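## Task

Place the white earphones inside the small chest's uppermost drawer and the red earphones inside its lowest drawer, then make sure all drawers end up closed and the chest still stands upright.

## Robot and tools

Robot: two arms, left_arm and right_arm, each ending in a parallel gripper. Bases in the scene frame: left_arm at (+0.004, +0.303, -0.005) m, right_arm at (+0.006, -0.305, -0.006) m, both nearly unrotated. Cameras: cam_high and cam_low sit on a beam behind the arms; cam_left_wrist and cam_right_wrist ride on the wrists. All images are 672x504.

Frames: the scene frame has its origin at table-top height, halfway between the arms' nominal bases, a little behind the table's near edge. +x points out over the table, +y toward the left_arm side, +z up. Image left/right does not match arm names. Reported end_effector_position (m) and end_effector_quat_wxyz are in the scene frame. Each gripper's fingers point along its own +z and close along its own y; the reported point lies between the pads, roughly 1 cm short of the tips. Readings can be a few cm off, worse at long reach.

Command row: 14 numbers, each in [-1, 1], one row covering both arms: left_arm dx, dy, dz, rx, ry, rz, opening, then the same seven for right_arm. The six pose numbers are an offset, not a pose: measured from that arm's Hand target at the start of the action or move, along the Hand target's own axes (not scene axes). Scale: 1.0 = 0.6 m for dx/dy/dz and 180 degrees for the rotation; rx, ry, rz form a single rotation vector. The opening is absolute: +1 fully open (0.094 m), -1 closed. Zeros in an arm's six pose numbers ask nothing new of it, but its opening slot is always a command, so resend its current opening to leave it alone.

execute_actions(actions, cameras): actions is a list of actions; each action is a table of up to 15 rows, one per 1/30 s step, and a shorter table repeats its last row to step 15. Every row in one action is counted from that action's start pose, but the next action starts from the new Hand target, so repeating an offset keeps moving. An empty list returns state plus all camera images. cameras lists names, ["all"] or [].

move(target, speed, blend, opening_speed, grip_force, blocking, cameras): straight-line paths for both grippers. target is one 14-number row or a list of up to 15 rows; every row is an offset from the same starting Hand targets, not chained. speed: path top speed in m/s, 0.002 to 2.9 (default 0.25), rotation up to twice that in rad/s; one value or one per target. blend: corner rounding in m, per target or one value; 0 means stop at each. opening_speed: rate of opening change per second on the -1..+1 scale, at least 0.2; use it to close gently. grip_force: per-pad force limit in N, 10 to 50, one value or one per arm; persists; lower values close slowly. blocking=false returns early while the move continues. A move is capped at 10 s. The result adds a move: line (done, off_target, moving, held, fault) and limits (paced = pose clipped, held = steps withheld). done means at rest within 10 mm and 2 degrees; it says nothing about contact.

wait(seconds 0 to 3600): lets time pass, a running move continues. stop(): brakes a running move; fast moves need room to stop. zoom_image(camera, region [x0, y0, x1, y1] in pixels, at most 504 by 504) enlarges part of the latest image of that camera. finished_scene(scene): ends the scene given by its number, 1 to 2; irreversible, so only call it once the goal holds with the robot let go.

Result lines: Hand target is the last commanded pose after clipping, and the base for the next offsets. The gripper often rests short of it; resend the missing distance as an offset. Tool commands gives present gripper commands. grip_measured is the measured finger opening on the command scale, reading slightly wide when empty and a bit under the object's width when gripping. Joint velocities may show within noise. Joint torques are raw drive outputs with offsets and noise; numbers 1 to 3 wrap at ±28 N m. Joint ranges (rad): waist -2.618 to 3.054, shoulder 0 to 3.142, elbow 0 to 3.142 (straight at 2.901), wrist pitch ±1.571, wrist yaw ±1.571, wrist roll ±2.094.

Motion notes: orientation commands are clipped to 40 degrees from the measured one each step. Friction and gravity leave the gripper low, short or tilted, especially stretched out; small moves may not happen or may drift sideways, so check pose after each move and correct tilt. Paths ignore obstacles and the other arm. Keep paths away from an arm's own base, where the elbow can whip round. A blocked arm keeps pushing; command it back past the gripper to release. Faster moves and targets set deeper past a contact hit harder.

Gripping: squeeze rises about 1 N per 0.001 below first touch, then jumps to the force limit; to release, command an opening well above grip_measured.

Avoid: dropping things or releasing them while moving, slamming drawers, anything leaving the table, striking the bar, spacers, back plate or low rail, arm-to-arm or gripper-to-gripper contact (including closing on the other arm's fingers), strain on wrist camera cables, and toppling the chest. Loose items may occasionally get nudged. Motor heat from holding loads, stretching out or pushing against something: MOTOR HOT at 75 °C, fault fold at 90 °C (arm stops for the scene), collapse at 100 °C.

Each tool is called in YAML: its name, and indented under it one key for each argument.

## Session

execute_actions:
  actions: []

Scene clock: 0.00 s.
left_arm: end_effector_position=(+0.3118, +0.0787, +0.3146) grip_measured=+1.000 end_effector_quat_wxyz=(+0.426, -0.020, +0.884, -0.191) | right_arm: end_effector_position=(+0.2209, -0.0607, +0.3609) grip_measured=+1.000 end_effector_quat_wxyz=(+0.525, -0.191, +0.821, +0.114)
Joint positions: left_arm=[-0.731 1.305 1.442 -0.773 -0.287 -0.656 0.094] | right_arm=[1.199 1.156 1.429 -0.85 0.692 0.361 0.094]
Joint velocities: within noise
Joint torques (N m): no reading
Heat: left arm: 31 °C; right arm: 32 °C.
Hand target: left_arm +0.3114, +0.0797, +0.3180; +0.428, -0.022, +0.883, -0.191 | right_arm +0.2204, -0.0605, +0.3640; +0.527, -0.190, +0.820, +0.118
Tool commands: left_gripper/opening=+1.0 right_gripper/opening=+1.0

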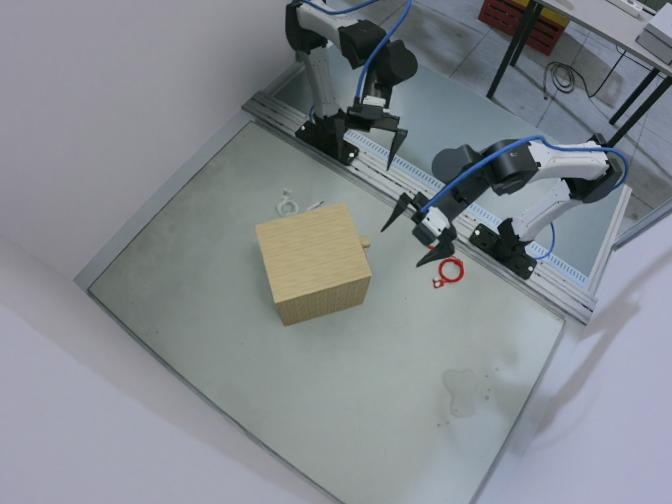

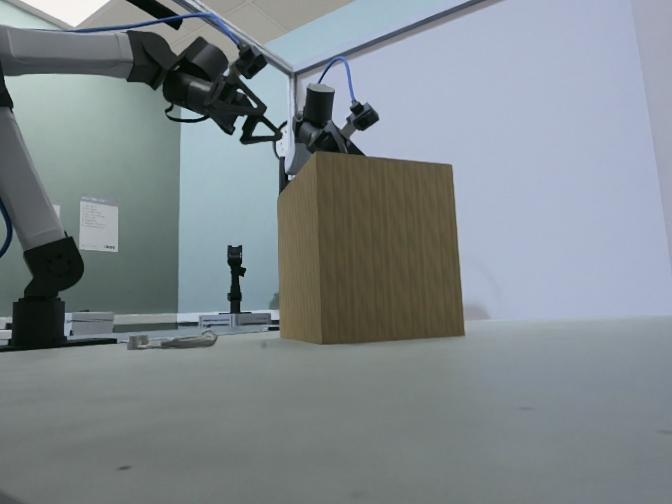

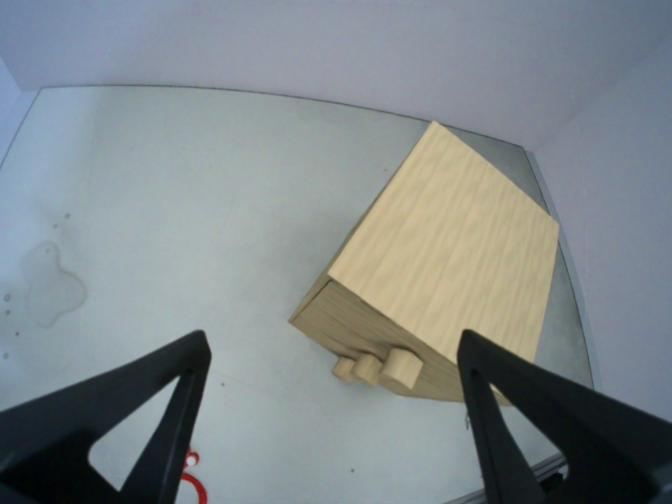

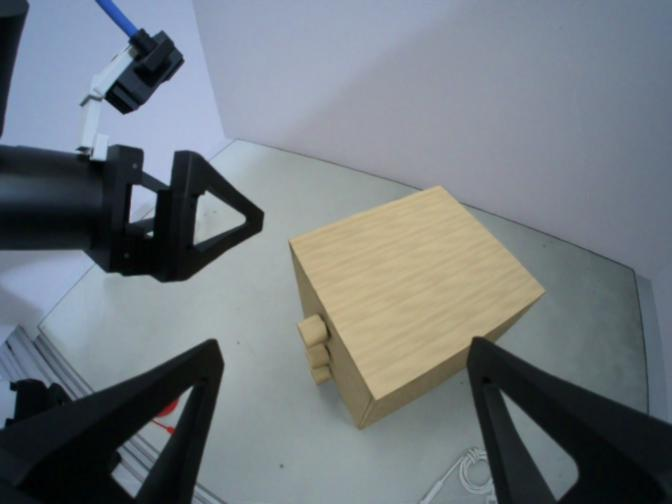

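move:
  target: [0.21,0.087,-0.191,0.133,0.007,0.220,1,0.2445,-0.269,-0.073,0.080,0.357,0.129,1]
  cameras: ["all"]

Scene clock: 21.17 s.
left_arm: end_effector_position=(+0.1537, +0.1383, +0.2735) grip_measured=+1.000 end_effector_quat_wxyz=(+0.458, +0.358, +0.786, -0.211) | right_arm: end_effector_position=(+0.2062, -0.2503, +0.2525) grip_measured=+1.000 end_effector_quat_wxyz=(+0.170, +0.002, +0.984, +0.047)
Joint positions: left_arm=[-0.714 0.584 0.941 -0.877 0.111 0.052 0.094] | right_arm=[0.298 1.134 1.477 -1.554 0.031 0.31 0.094]
Joint torques (N m): left_arm=[0.69 0.51 5.96 1.7 0.14 0.11] | right_arm=[-0.72 -2.61 5.48 0.9 -0.18 -0.09]
Heat: left arm: 35 °C; right arm: 34 °C.
Hand target: left_arm +0.1507, +0.1392, +0.2692; +0.453, +0.366, +0.785, -0.212 | right_arm +0.2001, -0.2505, +0.2500; +0.000, +0.001, +1.000, +0.000
Off the commanded pose: left_arm 0.005 m, 1 deg | right_arm 0.007 m, 20 deg.
joint sent to its limit (right arm) — joint 4 (wrist pitch), lower limit. The joint targets are off in orientation, not in position.
move: off_target (right_arm)

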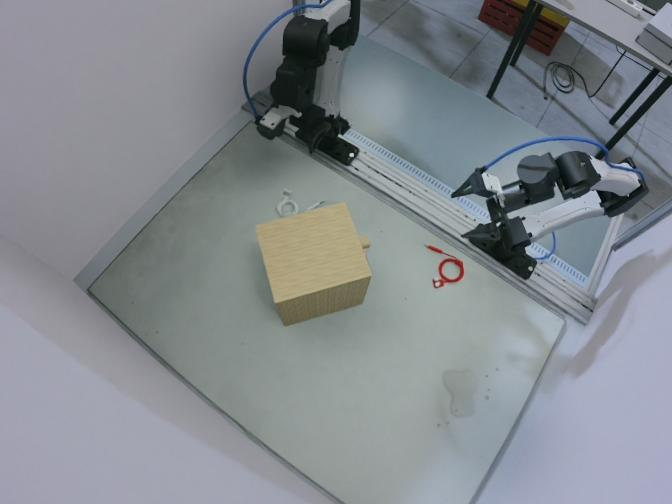

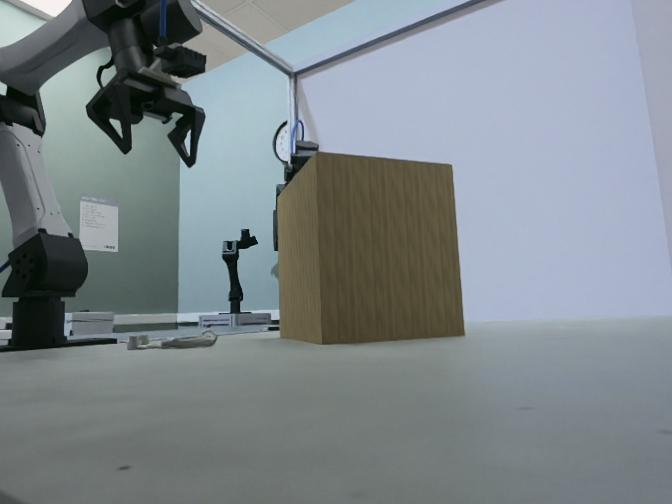

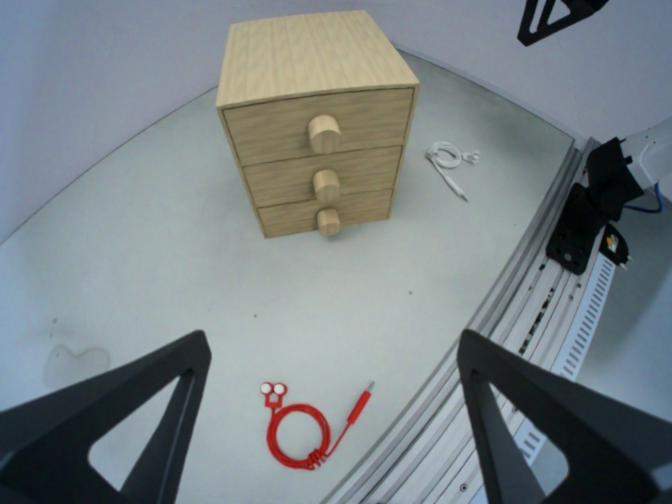

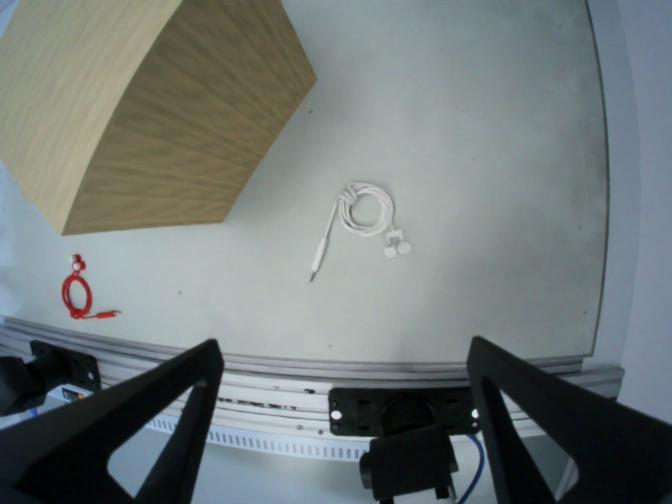

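move:
  target: [-0.0645,-0.0017,0.285,-0.0537,-0.0548,-0.0246,0.6,-0.09,0.0175,0.25,0,0,0,0.1]
  cameras: ["cam_left_wrist","cam_right_wrist"]

Scene clock: 66.87 s.
left_arm: end_effector_position=(+0.2558, +0.0119, +0.2188) grip_measured=+0.603 end_effector_quat_wxyz=(+0.537, +0.284, +0.771, -0.194) | right_arm: end_effector_position=(+0.2529, -0.2415, +0.1043) grip_measured=+0.102 end_effector_quat_wxyz=(+0.004, +0.002, +1.000, -0.005)
Joint positions: left_arm=[-0.939 1.132 0.728 0.032 -0.242 -0.095 0.075] | right_arm=[0.263 1.496 1.188 -1.253 0.028 0.282 0.052]
Joint torques (N m): left_arm=[-0.65 -2.69 7.57 2 -0.37 -0.15] | right_arm=[-0.8 -4.21 6.43 0.43 -0.19 -0.06]
Heat: left arm: 35 °C; right arm: 33 °C.
Hand target: left_arm +0.2575, +0.0102, +0.2172; +0.540, +0.277, +0.771, -0.193 | right_arm +0.2540, -0.2401, +0.1001; +0.000, +0.001, +1.000, +0.000
Off the commanded pose: left_arm 0.003 m, 1 deg | right_arm 0.005 m, 1 deg.
move: done

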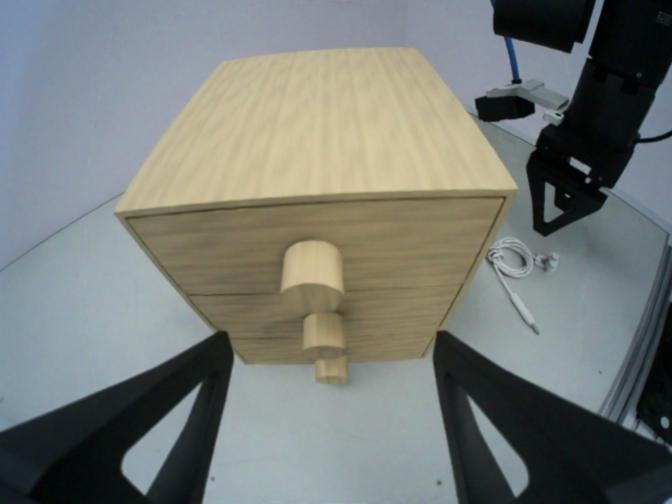

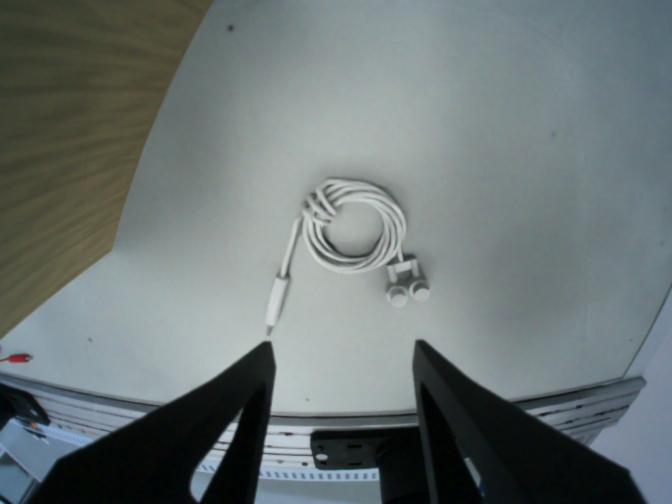

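move:
  target: [0.0338,0.0212,0.0385,0.021,0,0.0076,0.5,-0.0067,0.0183,0.0917,0,0,0,0.1]
  cameras: ["cam_left_wrist","cam_right_wrist"]

Scene clock: 83.23 s.
left_arm: end_effector_position=(+0.2759, +0.0120, +0.1955) grip_measured=+0.503 end_effector_quat_wxyz=(+0.534, +0.297, +0.763, -0.211) | right_arm: end_effector_position=(+0.2614, -0.2327, +0.0519) grip_measured=+0.102 end_effector_quat_wxyz=(+0.008, +0.001, +1.000, -0.004)
Joint positions: left_arm=[-0.837 1.206 0.664 0.188 -0.101 -0.05 0.071] | right_arm=[0.283 1.565 1.042 -1.03 0.028 0.301 0.052]
Joint torques (N m): left_arm=[0.62 -3.08 6.87 2.02 0.11 0.06] | right_arm=[0.21 -4.52 5.38 0.42 -0.17 0.06]
Heat: left arm: 38 °C; right arm: 32 °C.
Hand target: left_arm +0.2770, +0.0107, +0.1903; +0.532, +0.304, +0.761, -0.212 | right_arm +0.2580, -0.2292, +0.0450; +0.000, +0.001, +1.000, +0.000
Off the commanded pose: left_arm 0.006 m, 1 deg | right_arm 0.008 m, 1 deg.
move: done

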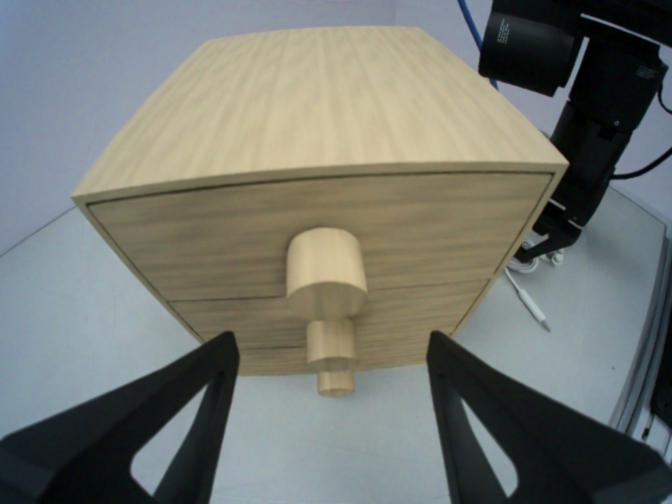

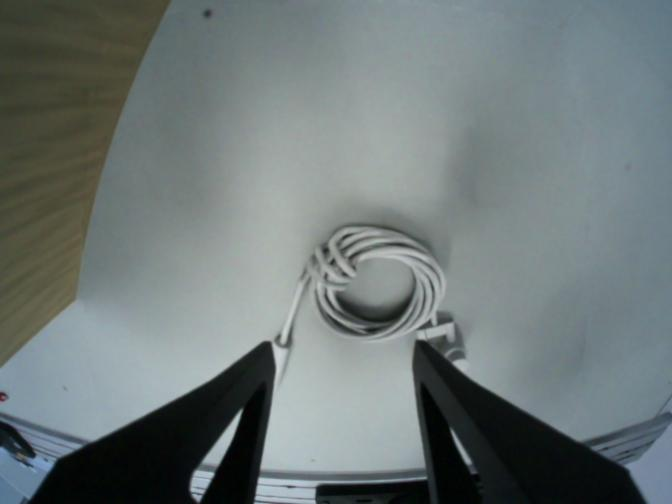

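move:
  target:
    - [-0.0172,0.0027,0.0633,0,0,0,0.5,0,0.0117,0.05,0,0,0,-0.3]
    - [-0.0172,0.0027,0.0633,0,0,0,-0.6,0,0.0117,0.05,0,0,0,-0.3]
  speed: 0.12
  cameras: ["cam_left_wrist","cam_right_wrist"]

Scene clock: 92.03 s.
left_arm: end_effector_position=(+0.3001, -0.0090, +0.1765) grip_measured=-0.506 end_effector_quat_wxyz=(+0.521, +0.303, +0.771, -0.205) | right_arm: end_effector_position=(+0.2616, -0.2256, +0.0215) grip_measured=-0.298 end_effector_quat_wxyz=(+0.007, +0.001, +1.000, -0.004)
Joint positions: left_arm=[-0.819 1.377 0.734 0.256 -0.082 -0.041 0.023] | right_arm=[0.306 1.618 0.968 -0.905 0.028 0.324 0.033]
Joint torques (N m): left_arm=[0.77 -4.22 9.89 2.05 0.09 0.05] | right_arm=[0.42 -4.56 5.3 0.42 -0.16 0.07]
Heat: left arm: 39 °C; right arm: 31 °C.
Hand target: left_arm +0.3067, -0.0151, +0.1868; +0.532, +0.303, +0.761, -0.212 | right_arm +0.2580, -0.2222, +0.0150; +0.000, +0.001, +1.000, +0.000
Off the commanded pose: left_arm 0.014 m, 2 deg | right_arm 0.008 m, 1 deg.
move: off_target (left_arm); target 2's new opening was sent with left_arm's hand 0.014 m and 2 deg from that target

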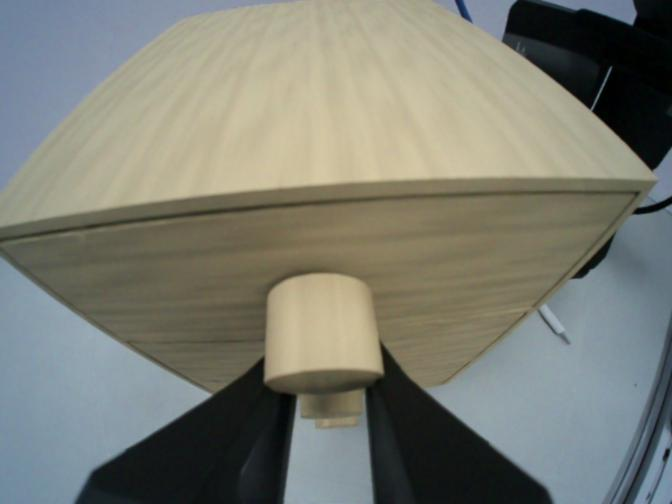

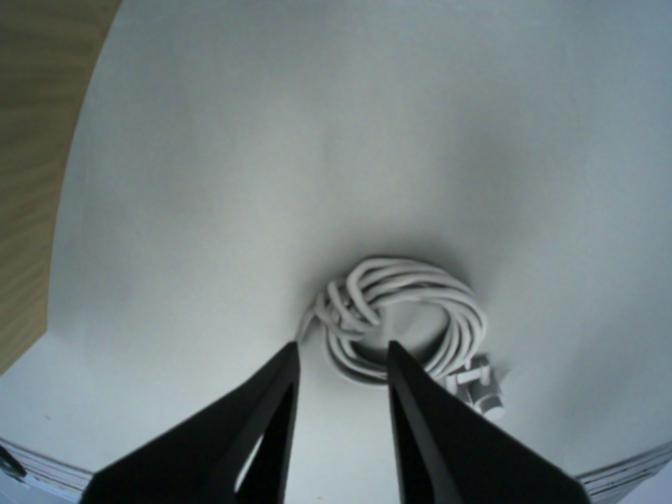

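move:
  target:
    - [0,0,0,0,0,0,0.1,0,-0.002,0.0183,0,0,0,-0.3]
    - [-0.021,0,-0.0005,0,0,0,0.1,0,-0.002,0.0183,0,0,0,-1]
    - [-0.021,0,-0.0005,0,0,0,-1,0,-0.002,0.0183,0,0,0,-1]
  speed: 0.06
  grip_force: [50,30]
  cameras: ["cam_left_wrist","cam_right_wrist"]

Scene clock: 102.77 s.
left_arm: end_effector_position=(+0.3028, -0.0104, +0.1839) grip_measured=-0.458 end_effector_quat_wxyz=(+0.518, +0.305, +0.774, -0.201) | right_arm: end_effector_position=(+0.2650, -0.2208, +0.0169) grip_measured=-0.899 end_effector_quat_wxyz=(+0.014, +0.001, +1.000, +0.009)
Joint positions: left_arm=[-0.817 1.377 0.777 0.201 -0.082 -0.038 0.025] | right_arm=[0.306 1.623 0.953 -0.863 0.009 0.324 0.005]
Joint torques (N m): left_arm=[0.64 -4.63 10.41 2.07 0.1 0.02] | right_arm=[-0.21 -3.82 3.81 0.5 0.04 0.01]
Heat: left arm: 39 °C; right arm: 31 °C.
Hand target: left_arm +0.3096, -0.0180, +0.1989; +0.532, +0.304, +0.761, -0.212 | right_arm +0.2579, -0.2234, +0.0040; +0.000, +0.001, +1.000, +0.000
Off the commanded pose: left_arm 0.018 m, 2 deg | right_arm 0.015 m, 2 deg.
grip_force (N): 50, 30
move: off_target (left_arm, right_arm); target 2's new opening was sent with right_arm's hand 0.013 m and 1 deg from that target; target 3's new opening was sent with left_arm's hand 0.019 m and 3 deg from that target

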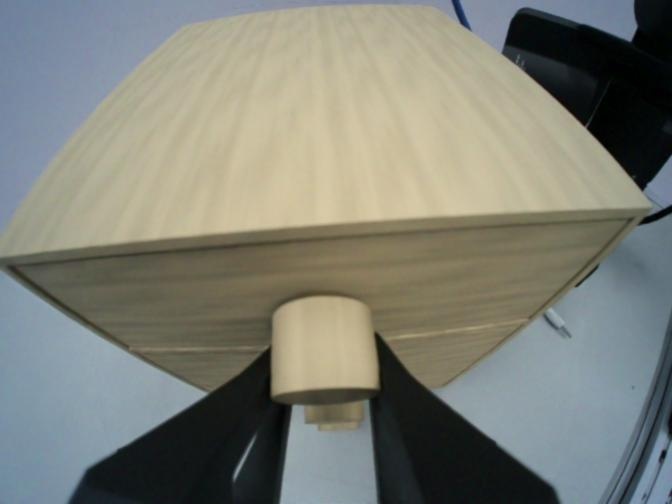

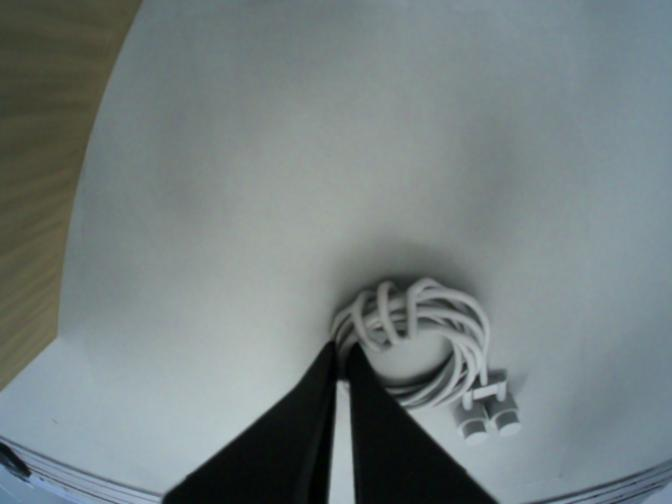

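move:
  target: [0.0862,0.0017,-0.2005,0,0,0,-1,0,0,-0.48,0,-0.139,0,-1]
  speed: [0.12]
  cameras: ["all"]

Scene clock: 114.37 s.
left_arm: end_effector_position=(+0.2120, +0.0691, +0.1829) grip_measured=-0.458 end_effector_quat_wxyz=(+0.516, +0.321, +0.765, -0.213) | right_arm: end_effector_position=(+0.2568, -0.2228, +0.2851) grip_measured=-0.902 end_effector_quat_wxyz=(+0.214, -0.002, +0.977, +0.006)
Joint positions: left_arm=[-0.865 0.783 0.472 -0.081 -0.087 -0.038 0.025] | right_arm=[0.445 1.343 1.725 -1.553 0.19 0.415 0.005]
Joint torques (N m): left_arm=[-0.23 -2.99 7.68 2.05 -0.46 -0.19] | right_arm=[0.16 -2.7 8.92 0.92 0.27 0.07]
Heat: left arm: 39 °C; right arm: 31 °C.
Hand target: left_arm +0.2153, +0.0727, +0.1916; +0.532, +0.304, +0.761, -0.212 | right_arm +0.2582, -0.2233, +0.2920; +0.216, +0.001, +0.976, +0.000
Off the commanded pose: left_arm 0.010 m, 3 deg | right_arm 0.007 m, 1 deg.
joint sent to its limit (right arm) — joint 4 (wrist pitch), lower limit. The joint targets still meet the commanded pose.
grip_force (N): 50, 30
move: off_target (left_arm)

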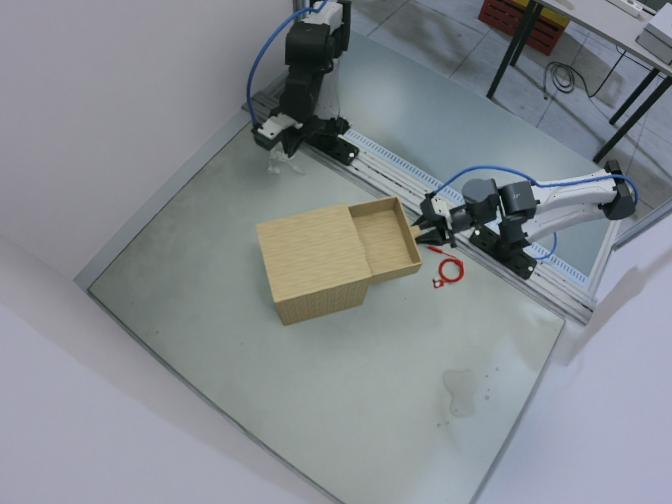

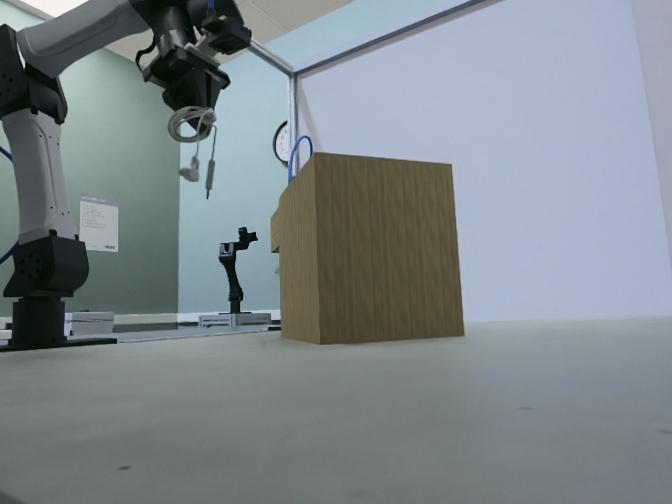

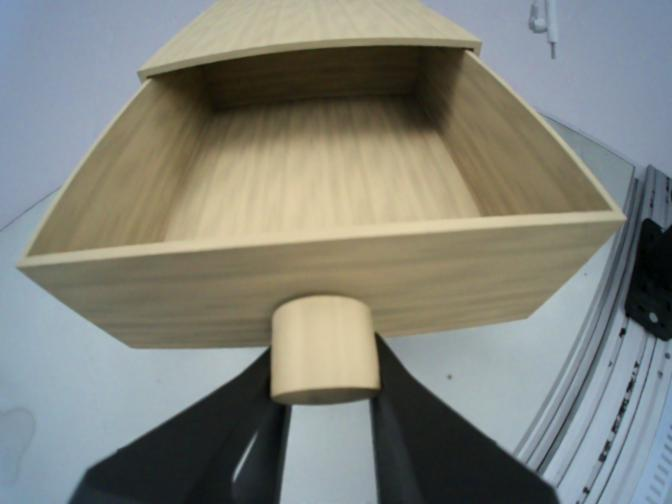

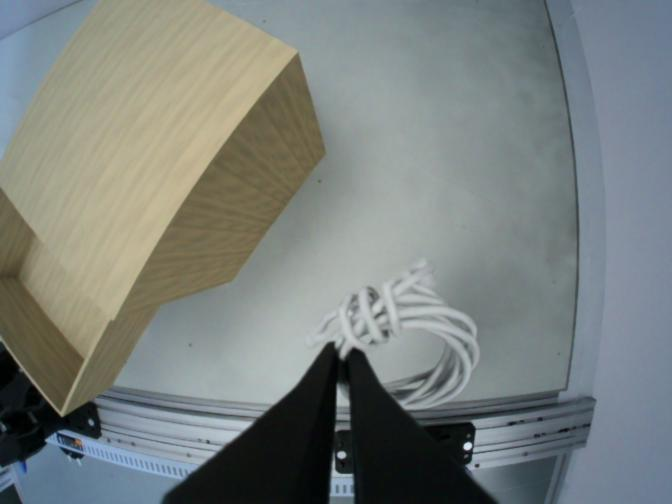

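move:
  target:
    - [0,0,0,0,0,0,-1,-0.0102,0.155,-0.0927,0,0,0,-1]
    - [0,0,0,0,0,0,-1,-0.1012,0.4133,-0.0595,0.0834,0.0528,0.2291,-1]
  speed: 0.2
  blend: [0.03,0]
  cameras: ["cam_high","cam_left_wrist","cam_right_wrist"]

Scene clock: 125.33 s.
left_arm: end_effector_position=(+0.2120, +0.0691, +0.1830) grip_measured=-0.458 end_effector_quat_wxyz=(+0.516, +0.321, +0.765, -0.213) | right_arm: end_effector_position=(+0.2990, +0.0209, +0.3492) grip_measured=-0.902 end_effector_quat_wxyz=(+0.263, +0.305, +0.884, +0.238)
Joint positions: left_arm=[-0.865 0.783 0.472 -0.081 -0.087 -0.038 0.025] | right_arm=[0.989 2.006 2.619 -1.557 0.397 1.533 0.005]
Joint torques (N m): left_arm=[-0.24 -2.96 7.68 2.02 -0.46 -0.19] | right_arm=[-0.27 -6.97 8.13 1.24 0.1 0.08]
Heat: left arm: 40 °C; right arm: 31 °C.
Hand target: left_arm +0.2153, +0.0727, +0.1917; +0.533, +0.303, +0.761, -0.212 | right_arm +0.2984, +0.0247, +0.3499; +0.121, +0.371, +0.920, -0.049
Off the commanded pose: left_arm 0.010 m, 3 deg | right_arm 0.004 m, 38 deg.
joint sent to its limit (right arm) — joint 4 (wrist pitch), lower limit. The joint targets are off in orientation, not in position.
grip_force (N): 50, 30
move: off_target (right_arm)

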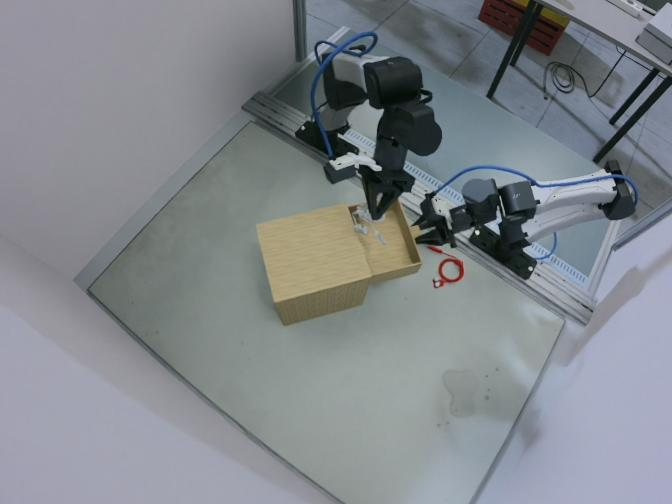

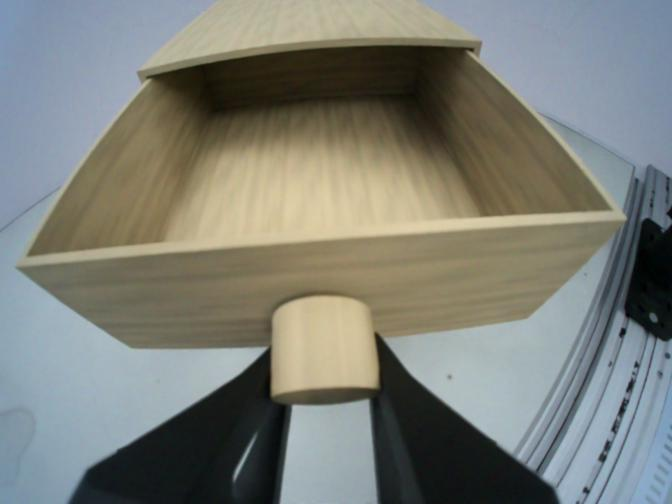

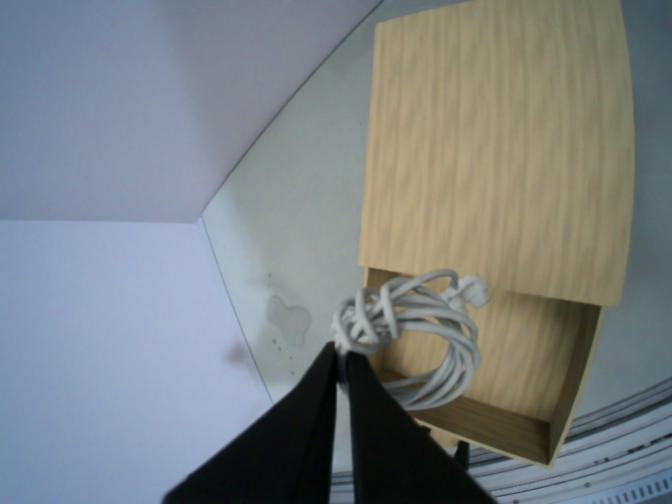

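move:
  target: [0,0,0,0,0,0,-1,0.0607,0.0007,0.0958,0,0,0,-1]
  speed: 0.12
  cameras: ["cam_high","cam_left_wrist","cam_right_wrist"]

Scene clock: 137.57 s.
left_arm: end_effector_position=(+0.2120, +0.0691, +0.1829) grip_measured=-0.458 end_effector_quat_wxyz=(+0.516, +0.321, +0.765, -0.213) | right_arm: end_effector_position=(+0.2881, +0.0344, +0.2966) grip_measured=-0.903 end_effector_quat_wxyz=(+0.214, +0.331, +0.900, +0.188)
Joint positions: left_arm=[-0.865 0.783 0.472 -0.081 -0.087 -0.038 0.025] | right_arm=[1.009 2.033 2.491 -1.557 0.353 1.639 0.005]
Joint torques (N m): left_arm=[-0.23 -2.96 7.68 2.02 -0.46 -0.19] | right_arm=[0.24 -7.31 5.12 1 0.05 0.03]
Heat: left arm: 40 °C; right arm: 32 °C.
Hand target: left_arm +0.2153, +0.0727, +0.1916; +0.532, +0.304, +0.761, -0.212 | right_arm +0.2840, +0.0390, +0.2850; +0.121, +0.371, +0.920, -0.049
Off the commanded pose: left_arm 0.010 m, 3 deg | right_arm 0.013 m, 30 deg.
joint sent to its limit (right arm) — joint 4 (wrist pitch), lower limit. The joint targets are off in orientation, not in position.
grip_force (N): 50, 30
move: off_target (right_arm)

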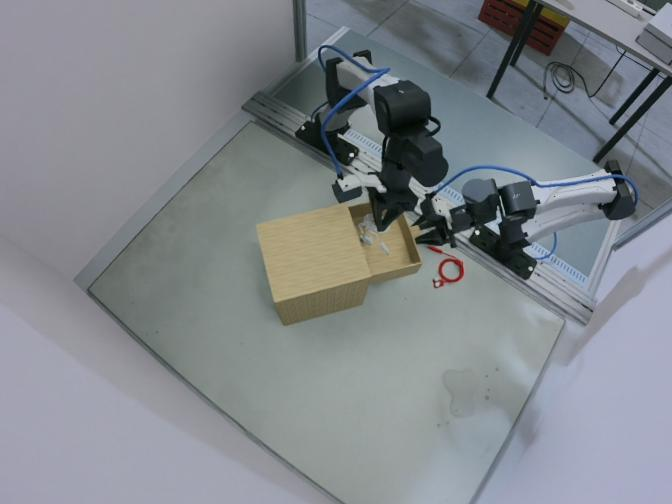

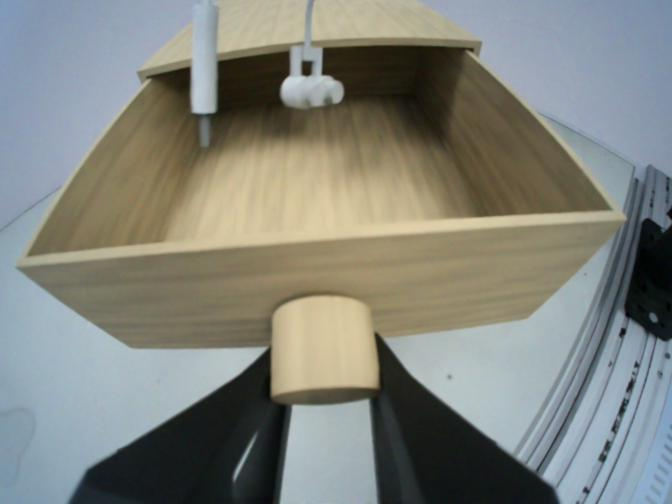

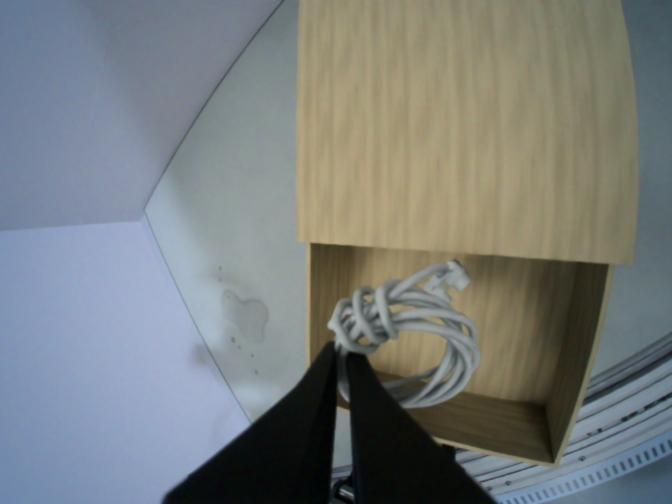

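move:
  target:
    - [0,0,0,0,0,0,-1,0.0382,-0.001,0.1193,0,0,0,-1]
    - [0,0,0,0,0,0,-1,0.0382,-0.001,0.1193,0,0,0,-0.4]
  speed: 0.12
  cameras: ["cam_high","cam_left_wrist","cam_right_wrist"]

Scene clock: 147.37 s.
left_arm: end_effector_position=(+0.2120, +0.0691, +0.1829) grip_measured=-0.458 end_effector_quat_wxyz=(+0.516, +0.321, +0.765, -0.213) | right_arm: end_effector_position=(+0.2829, +0.0409, +0.2221) grip_measured=-0.402 end_effector_quat_wxyz=(+0.170, +0.348, +0.917, +0.099)
Joint positions: left_arm=[-0.865 0.783 0.472 -0.081 -0.087 -0.038 0.025] | right_arm=[1.009 2.115 2.361 -1.557 0.313 1.706 0.028]
Joint torques (N m): left_arm=[-0.24 -2.97 7.68 2.02 -0.46 -0.19] | right_arm=[-0.4 -8.32 5.46 0.63 0.01 0.06]
Heat: left arm: 41 °C; right arm: 32 °C.
Hand target: left_arm +0.2153, +0.0727, +0.1916; +0.532, +0.304, +0.761, -0.212 | right_arm +0.2810, +0.0411, +0.2100; +0.121, +0.370, +0.920, -0.049
Off the commanded pose: left_arm 0.010 m, 3 deg | right_arm 0.012 m, 18 deg.
joint sent to its limit (right arm) — joint 4 (wrist pitch), lower limit. The joint targets are off in orientation, not in position.
grip_force (N): 50, 30
move: off_target (right_arm); target 2's new opening was sent with right_arm's hand 0.012 m and 18 deg from that target

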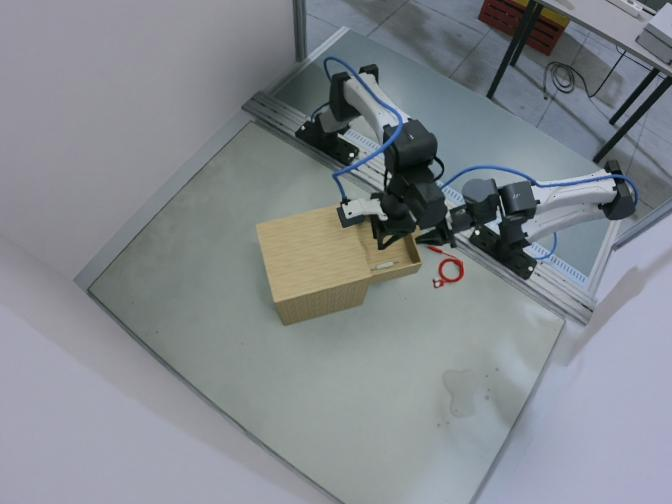

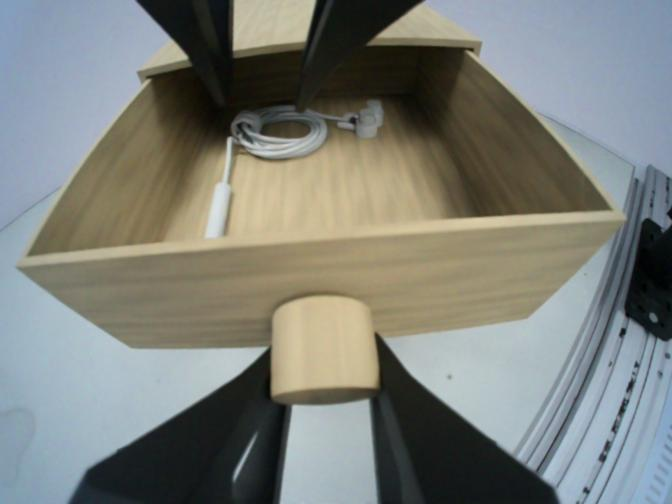

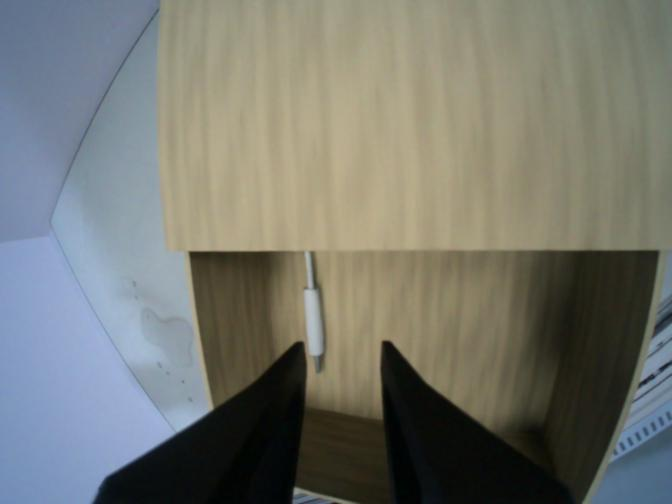

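move:
  target:
    - [0,0,0,0,0,0,-1,-0.0648,0,-0.2415,0,0,0,-0.4]
    - [-0.0722,0.0008,0.1983,0,0,0,-1,-0.2775,-0.4437,-0.1155,-0.0834,-0.0528,-0.2291,-0.4]
    - [-0.0722,0.0008,0.1983,0,0,0,0.2,-0.2775,-0.4437,-0.1155,-0.0834,-0.0528,-0.2291,-0.4]
    - [-0.0419,-0.0037,0.1152,0,0,0,0.2,-0.2775,-0.4437,-0.1155,-0.0834,-0.0528,-0.2291,-0.4]
  speed: [0.2,0.15,0.15,0.12]
  cameras: ["cam_high","cam_left_wrist"]

Scene clock: 164.70 s.
left_arm: end_effector_position=(+0.2694, +0.0180, +0.1892) grip_measured=+0.197 end_effector_quat_wxyz=(+0.528, +0.309, +0.762, -0.212) | right_arm: end_effector_position=(+0.2031, -0.2500, +0.3241) grip_measured=-0.402 end_effector_quat_wxyz=(+0.308, -0.007, +0.950, +0.044)
Joint positions: left_arm=[-0.828 1.173 0.629 0.18 -0.075 -0.033 0.056] | right_arm=[0.458 1.06 1.658 -1.557 0.205 0.391 0.028]
Joint torques (N m): left_arm=[-0.65 -5.7 6.87 1.88 -0.25 -0.12] | right_arm=[-0.88 -1.36 4.59 1.33 -0.1 -0.08]
Heat: left arm: 41 °C; right arm: 33 °C.
Hand target: left_arm +0.2672, +0.0205, +0.1915; +0.532, +0.304, +0.761, -0.212 | right_arm +0.1994, -0.2498, +0.3201; +0.216, +0.000, +0.976, +0.000
Off the commanded pose: left_arm 0.004 m, 1 deg | right_arm 0.005 m, 12 deg.
joint sent to its limit (right arm) — joint 4 (wrist pitch), lower limit. The joint targets are off in orientation, not in position.
grip_force (N): 50, 30
move: off_target (right_arm); target 3's new opening was sent with left_arm's hand 0.012 m and 1 deg from that target

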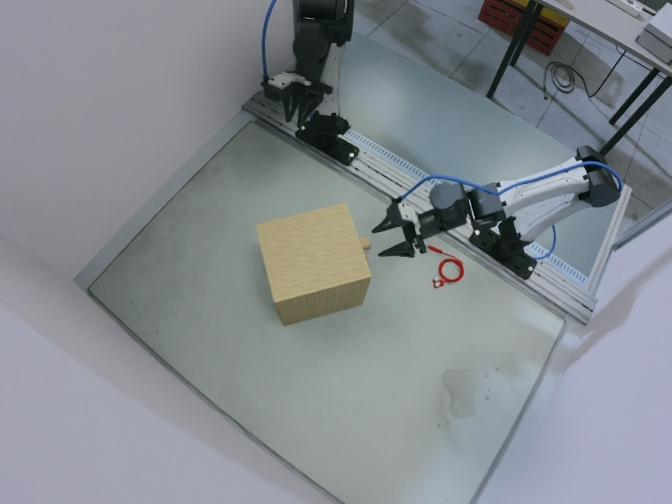

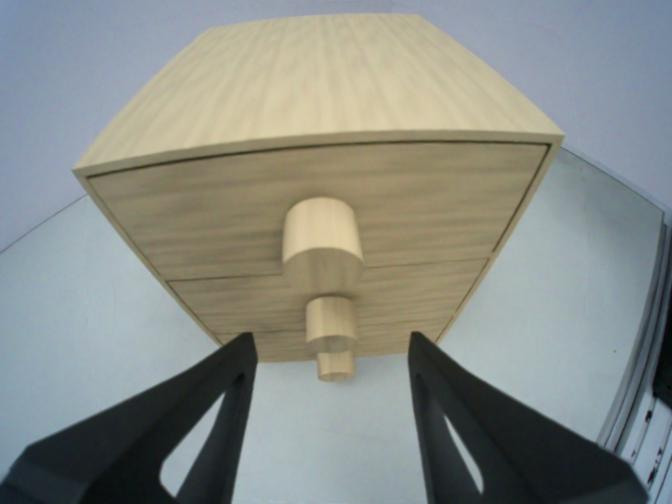

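move:
  target: [0.1908,0,0.0605,0,0.0556,0,0.2,0,0,0,0,0,0,-0.4]
  speed: 0.2
  cameras: ["cam_left_wrist"]

Scene clock: 167.97 s.
left_arm: end_effector_position=(+0.2648, +0.0245, +0.0768) grip_measured=+0.197 end_effector_quat_wxyz=(+0.467, +0.325, +0.802, -0.183) | right_arm: end_effector_position=(+0.2031, -0.2500, +0.3241) grip_measured=-0.402 end_effector_quat_wxyz=(+0.308, -0.007, +0.950, +0.044)
Joint positions: left_arm=[-0.828 1.42 0.444 0.45 -0.075 -0.04 0.056] | right_arm=[0.458 1.06 1.658 -1.557 0.205 0.391 0.028]
Joint torques (N m): left_arm=[-0.61 -3.6 5.63 1.98 -0.15 -0.2] | right_arm=[-0.94 -1.16 4.67 1.36 -0.1 -0.14]
Heat: left arm: 41 °C; right arm: 32 °C.
Hand target: left_arm +0.2635, +0.0241, +0.0717; +0.464, +0.321, +0.805, -0.185 | right_arm +0.1994, -0.2498, +0.3201; +0.216, +0.000, +0.976, +0.000
Off the commanded pose: left_arm 0.005 m, 1 deg | right_arm 0.006 m, 12 deg.
joint sent to its limit (right arm) — joint 4 (wrist pitch), lower limit. The joint targets are off in orientation, not in position.
grip_force (N): 50, 30
move: done

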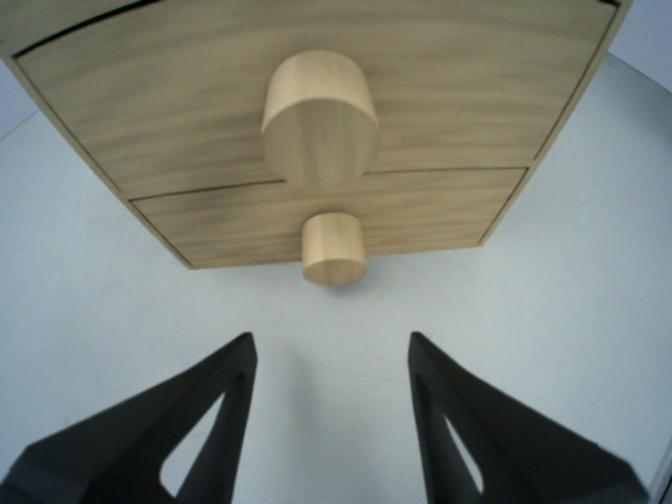

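move:
  target:
    - [-0.0323,0,0.095,0,0,0,0.2,0,0,0,0,0,0,-0.4]
    - [-0.0323,0,0.095,0,0,0,-1,0,0,0,0,0,0,-0.4]
    - [0.066,0,-0.0753,0,0,0,-1,0,0,0,0,0,0,-0.4]
    - [0.066,0,-0.0753,0,0,0,0.2,0,0,0,0,0,0,-0.4]
  speed: 0.12
  cameras: ["cam_high","cam_left_wrist"]

Scene clock: 180.17 s.
left_arm: end_effector_position=(+0.2198, +0.0626, +0.0571) grip_measured=+0.196 end_effector_quat_wxyz=(+0.458, +0.331, +0.804, -0.185) | right_arm: end_effector_position=(+0.2031, -0.2500, +0.3241) grip_measured=-0.402 end_effector_quat_wxyz=(+0.308, -0.007, +0.950, +0.044)
Joint positions: left_arm=[-0.864 1.203 0.222 0.437 -0.091 -0.057 0.056] | right_arm=[0.458 1.06 1.658 -1.557 0.205 0.391 0.028]
Joint torques (N m): left_arm=[-0.32 -4.34 5.79 1.8 -0.32 -0.22] | right_arm=[-0.83 -1.17 4.48 1.37 -0.17 -0.1]
Heat: left arm: 40 °C; right arm: 32 °C.
Hand target: left_arm +0.2208, +0.0647, +0.0601; +0.464, +0.321, +0.805, -0.184 | right_arm +0.1994, -0.2498, +0.3201; +0.216, +0.000, +0.976, +0.000
Off the commanded pose: left_arm 0.004 m, 1 deg | right_arm 0.006 m, 12 deg.
joint sent to its limit (right arm) — joint 4 (wrist pitch), lower limit. The joint targets are off in orientation, not in position.
grip_force (N): 50, 30
move: done; target 2's new opening was sent with left_arm's hand 0.011 m and 2 deg from that target

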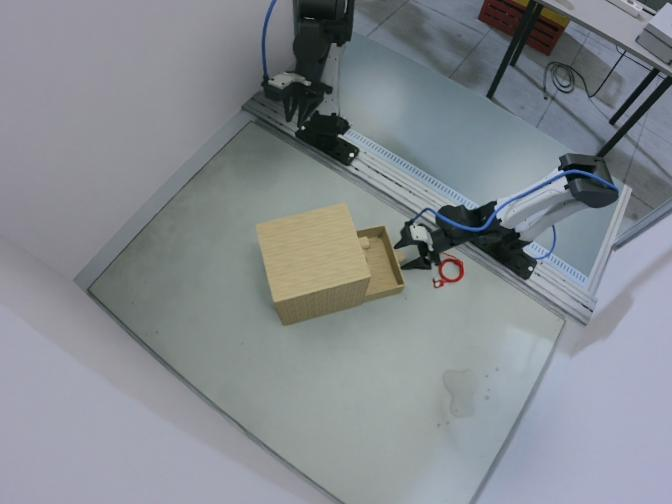

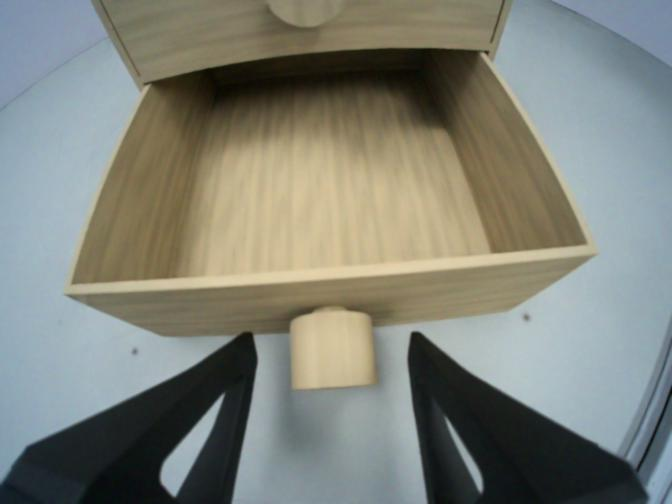

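move:
  target:
    - [-0.0905,0,-0.11,0,0.1,0,0.2,0,0,0,0,0,0,-0.4]
    - [-0.0007,0.0692,-0.2655,0,0.3056,0,-0.3,0,0,0,0,0,0,-0.4]
  speed: 0.2
  blend: [0.03,0]
  cameras: ["cam_high","cam_left_wrist"]

Scene clock: 197.30 s.
left_arm: end_effector_position=(+0.1501, +0.1900, +0.1365) grip_measured=-0.296 end_effector_quat_wxyz=(+0.047, +0.366, +0.929, -0.011) | right_arm: end_effector_position=(+0.2031, -0.2500, +0.3241) grip_measured=-0.402 end_effector_quat_wxyz=(+0.308, -0.007, +0.950, +0.044)
Joint positions: left_arm=[-0.627 1.15 1.043 -1.371 0.003 0.101 0.033] | right_arm=[0.458 1.06 1.658 -1.557 0.205 0.391 0.028]
Joint torques (N m): left_arm=[0.75 -1.52 8.47 0.32 0.11 0.1] | right_arm=[-1.03 -1.4 4.7 1.37 -0.11 -0.12]
Heat: left arm: 40 °C; right arm: 33 °C.
Hand target: left_arm +0.1492, +0.1896, +0.1402; +0.040, +0.370, +0.928, -0.015 | right_arm +0.1994, -0.2498, +0.3201; +0.216, +0.000, +0.976, +0.000
Off the commanded pose: left_arm 0.004 m, 1 deg | right_arm 0.006 m, 12 deg.
joint sent to its limit (right arm) — joint 4 (wrist pitch), lower limit. The joint targets are off in orientation, not in position.
grip_force (N): 50, 30
move: done

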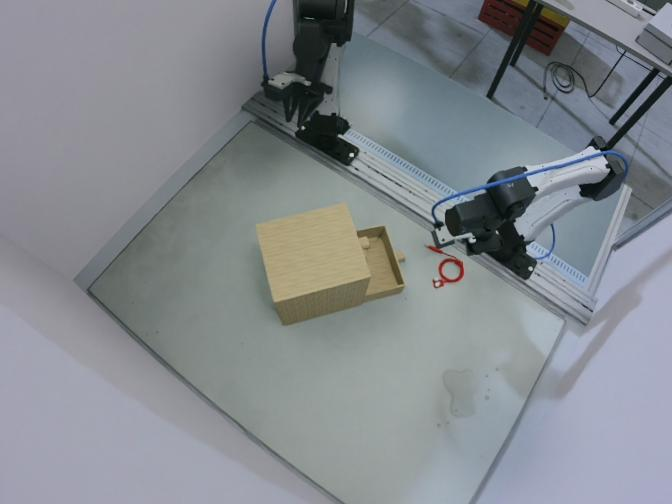

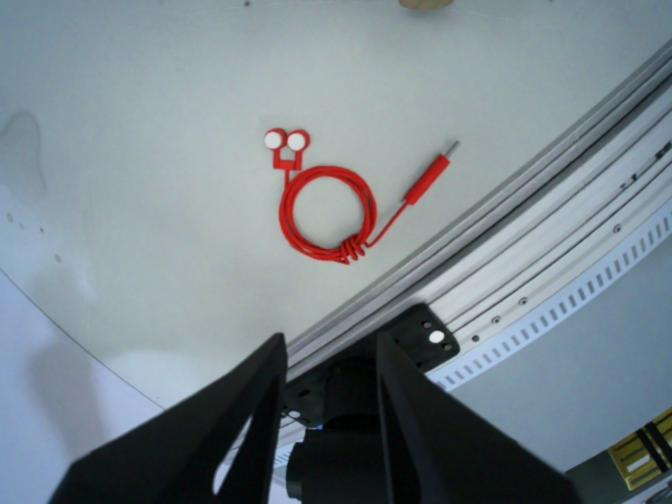

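move:
  target: [-0.017,0.0467,0.1688,0,0,0,-0.3,0,0,0,0,0,0,-0.4]
  speed: 0.15
  cameras: ["cam_left_wrist"]

Scene clock: 204.27 s.
left_arm: end_effector_position=(+0.1861, +0.1963, +0.0456) grip_measured=-0.297 end_effector_quat_wxyz=(+0.052, +0.366, +0.929, -0.009) | right_arm: end_effector_position=(+0.2031, -0.2500, +0.3241) grip_measured=-0.402 end_effector_quat_wxyz=(+0.308, -0.007, +0.950, +0.044)
Joint positions: left_arm=[-0.498 1.278 0.758 -0.95 0.009 0.23 0.033] | right_arm=[0.458 1.06 1.658 -1.557 0.205 0.391 0.028]
Joint torques (N m): left_arm=[0.75 -2.39 5.53 0.52 0.17 0.12] | right_arm=[-0.96 -1.21 4.71 1.35 -0.12 -0.13]
Heat: left arm: 37 °C; right arm: 33 °C.
Hand target: left_arm +0.1822, +0.1970, +0.0402; +0.040, +0.370, +0.928, -0.015 | right_arm +0.1994, -0.2498, +0.3201; +0.216, +0.000, +0.976, +0.000
Off the commanded pose: left_arm 0.007 m, 2 deg | right_arm 0.006 m, 12 deg.
joint sent to its limit (right arm) — joint 4 (wrist pitch), lower limit. The joint targets are off in orientation, not in position.
grip_force (N): 50, 30
move: done

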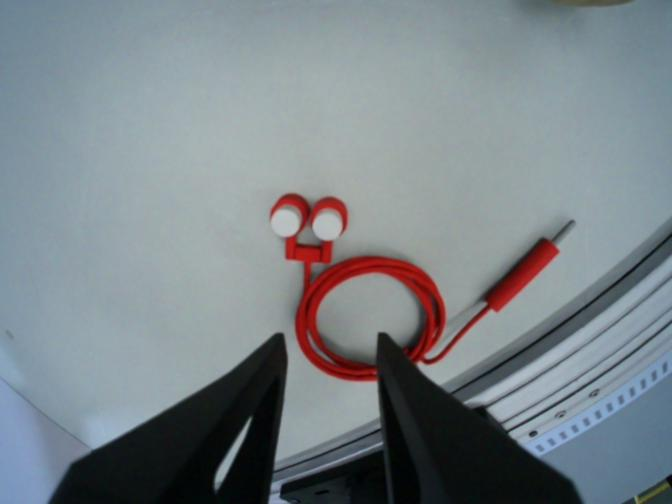

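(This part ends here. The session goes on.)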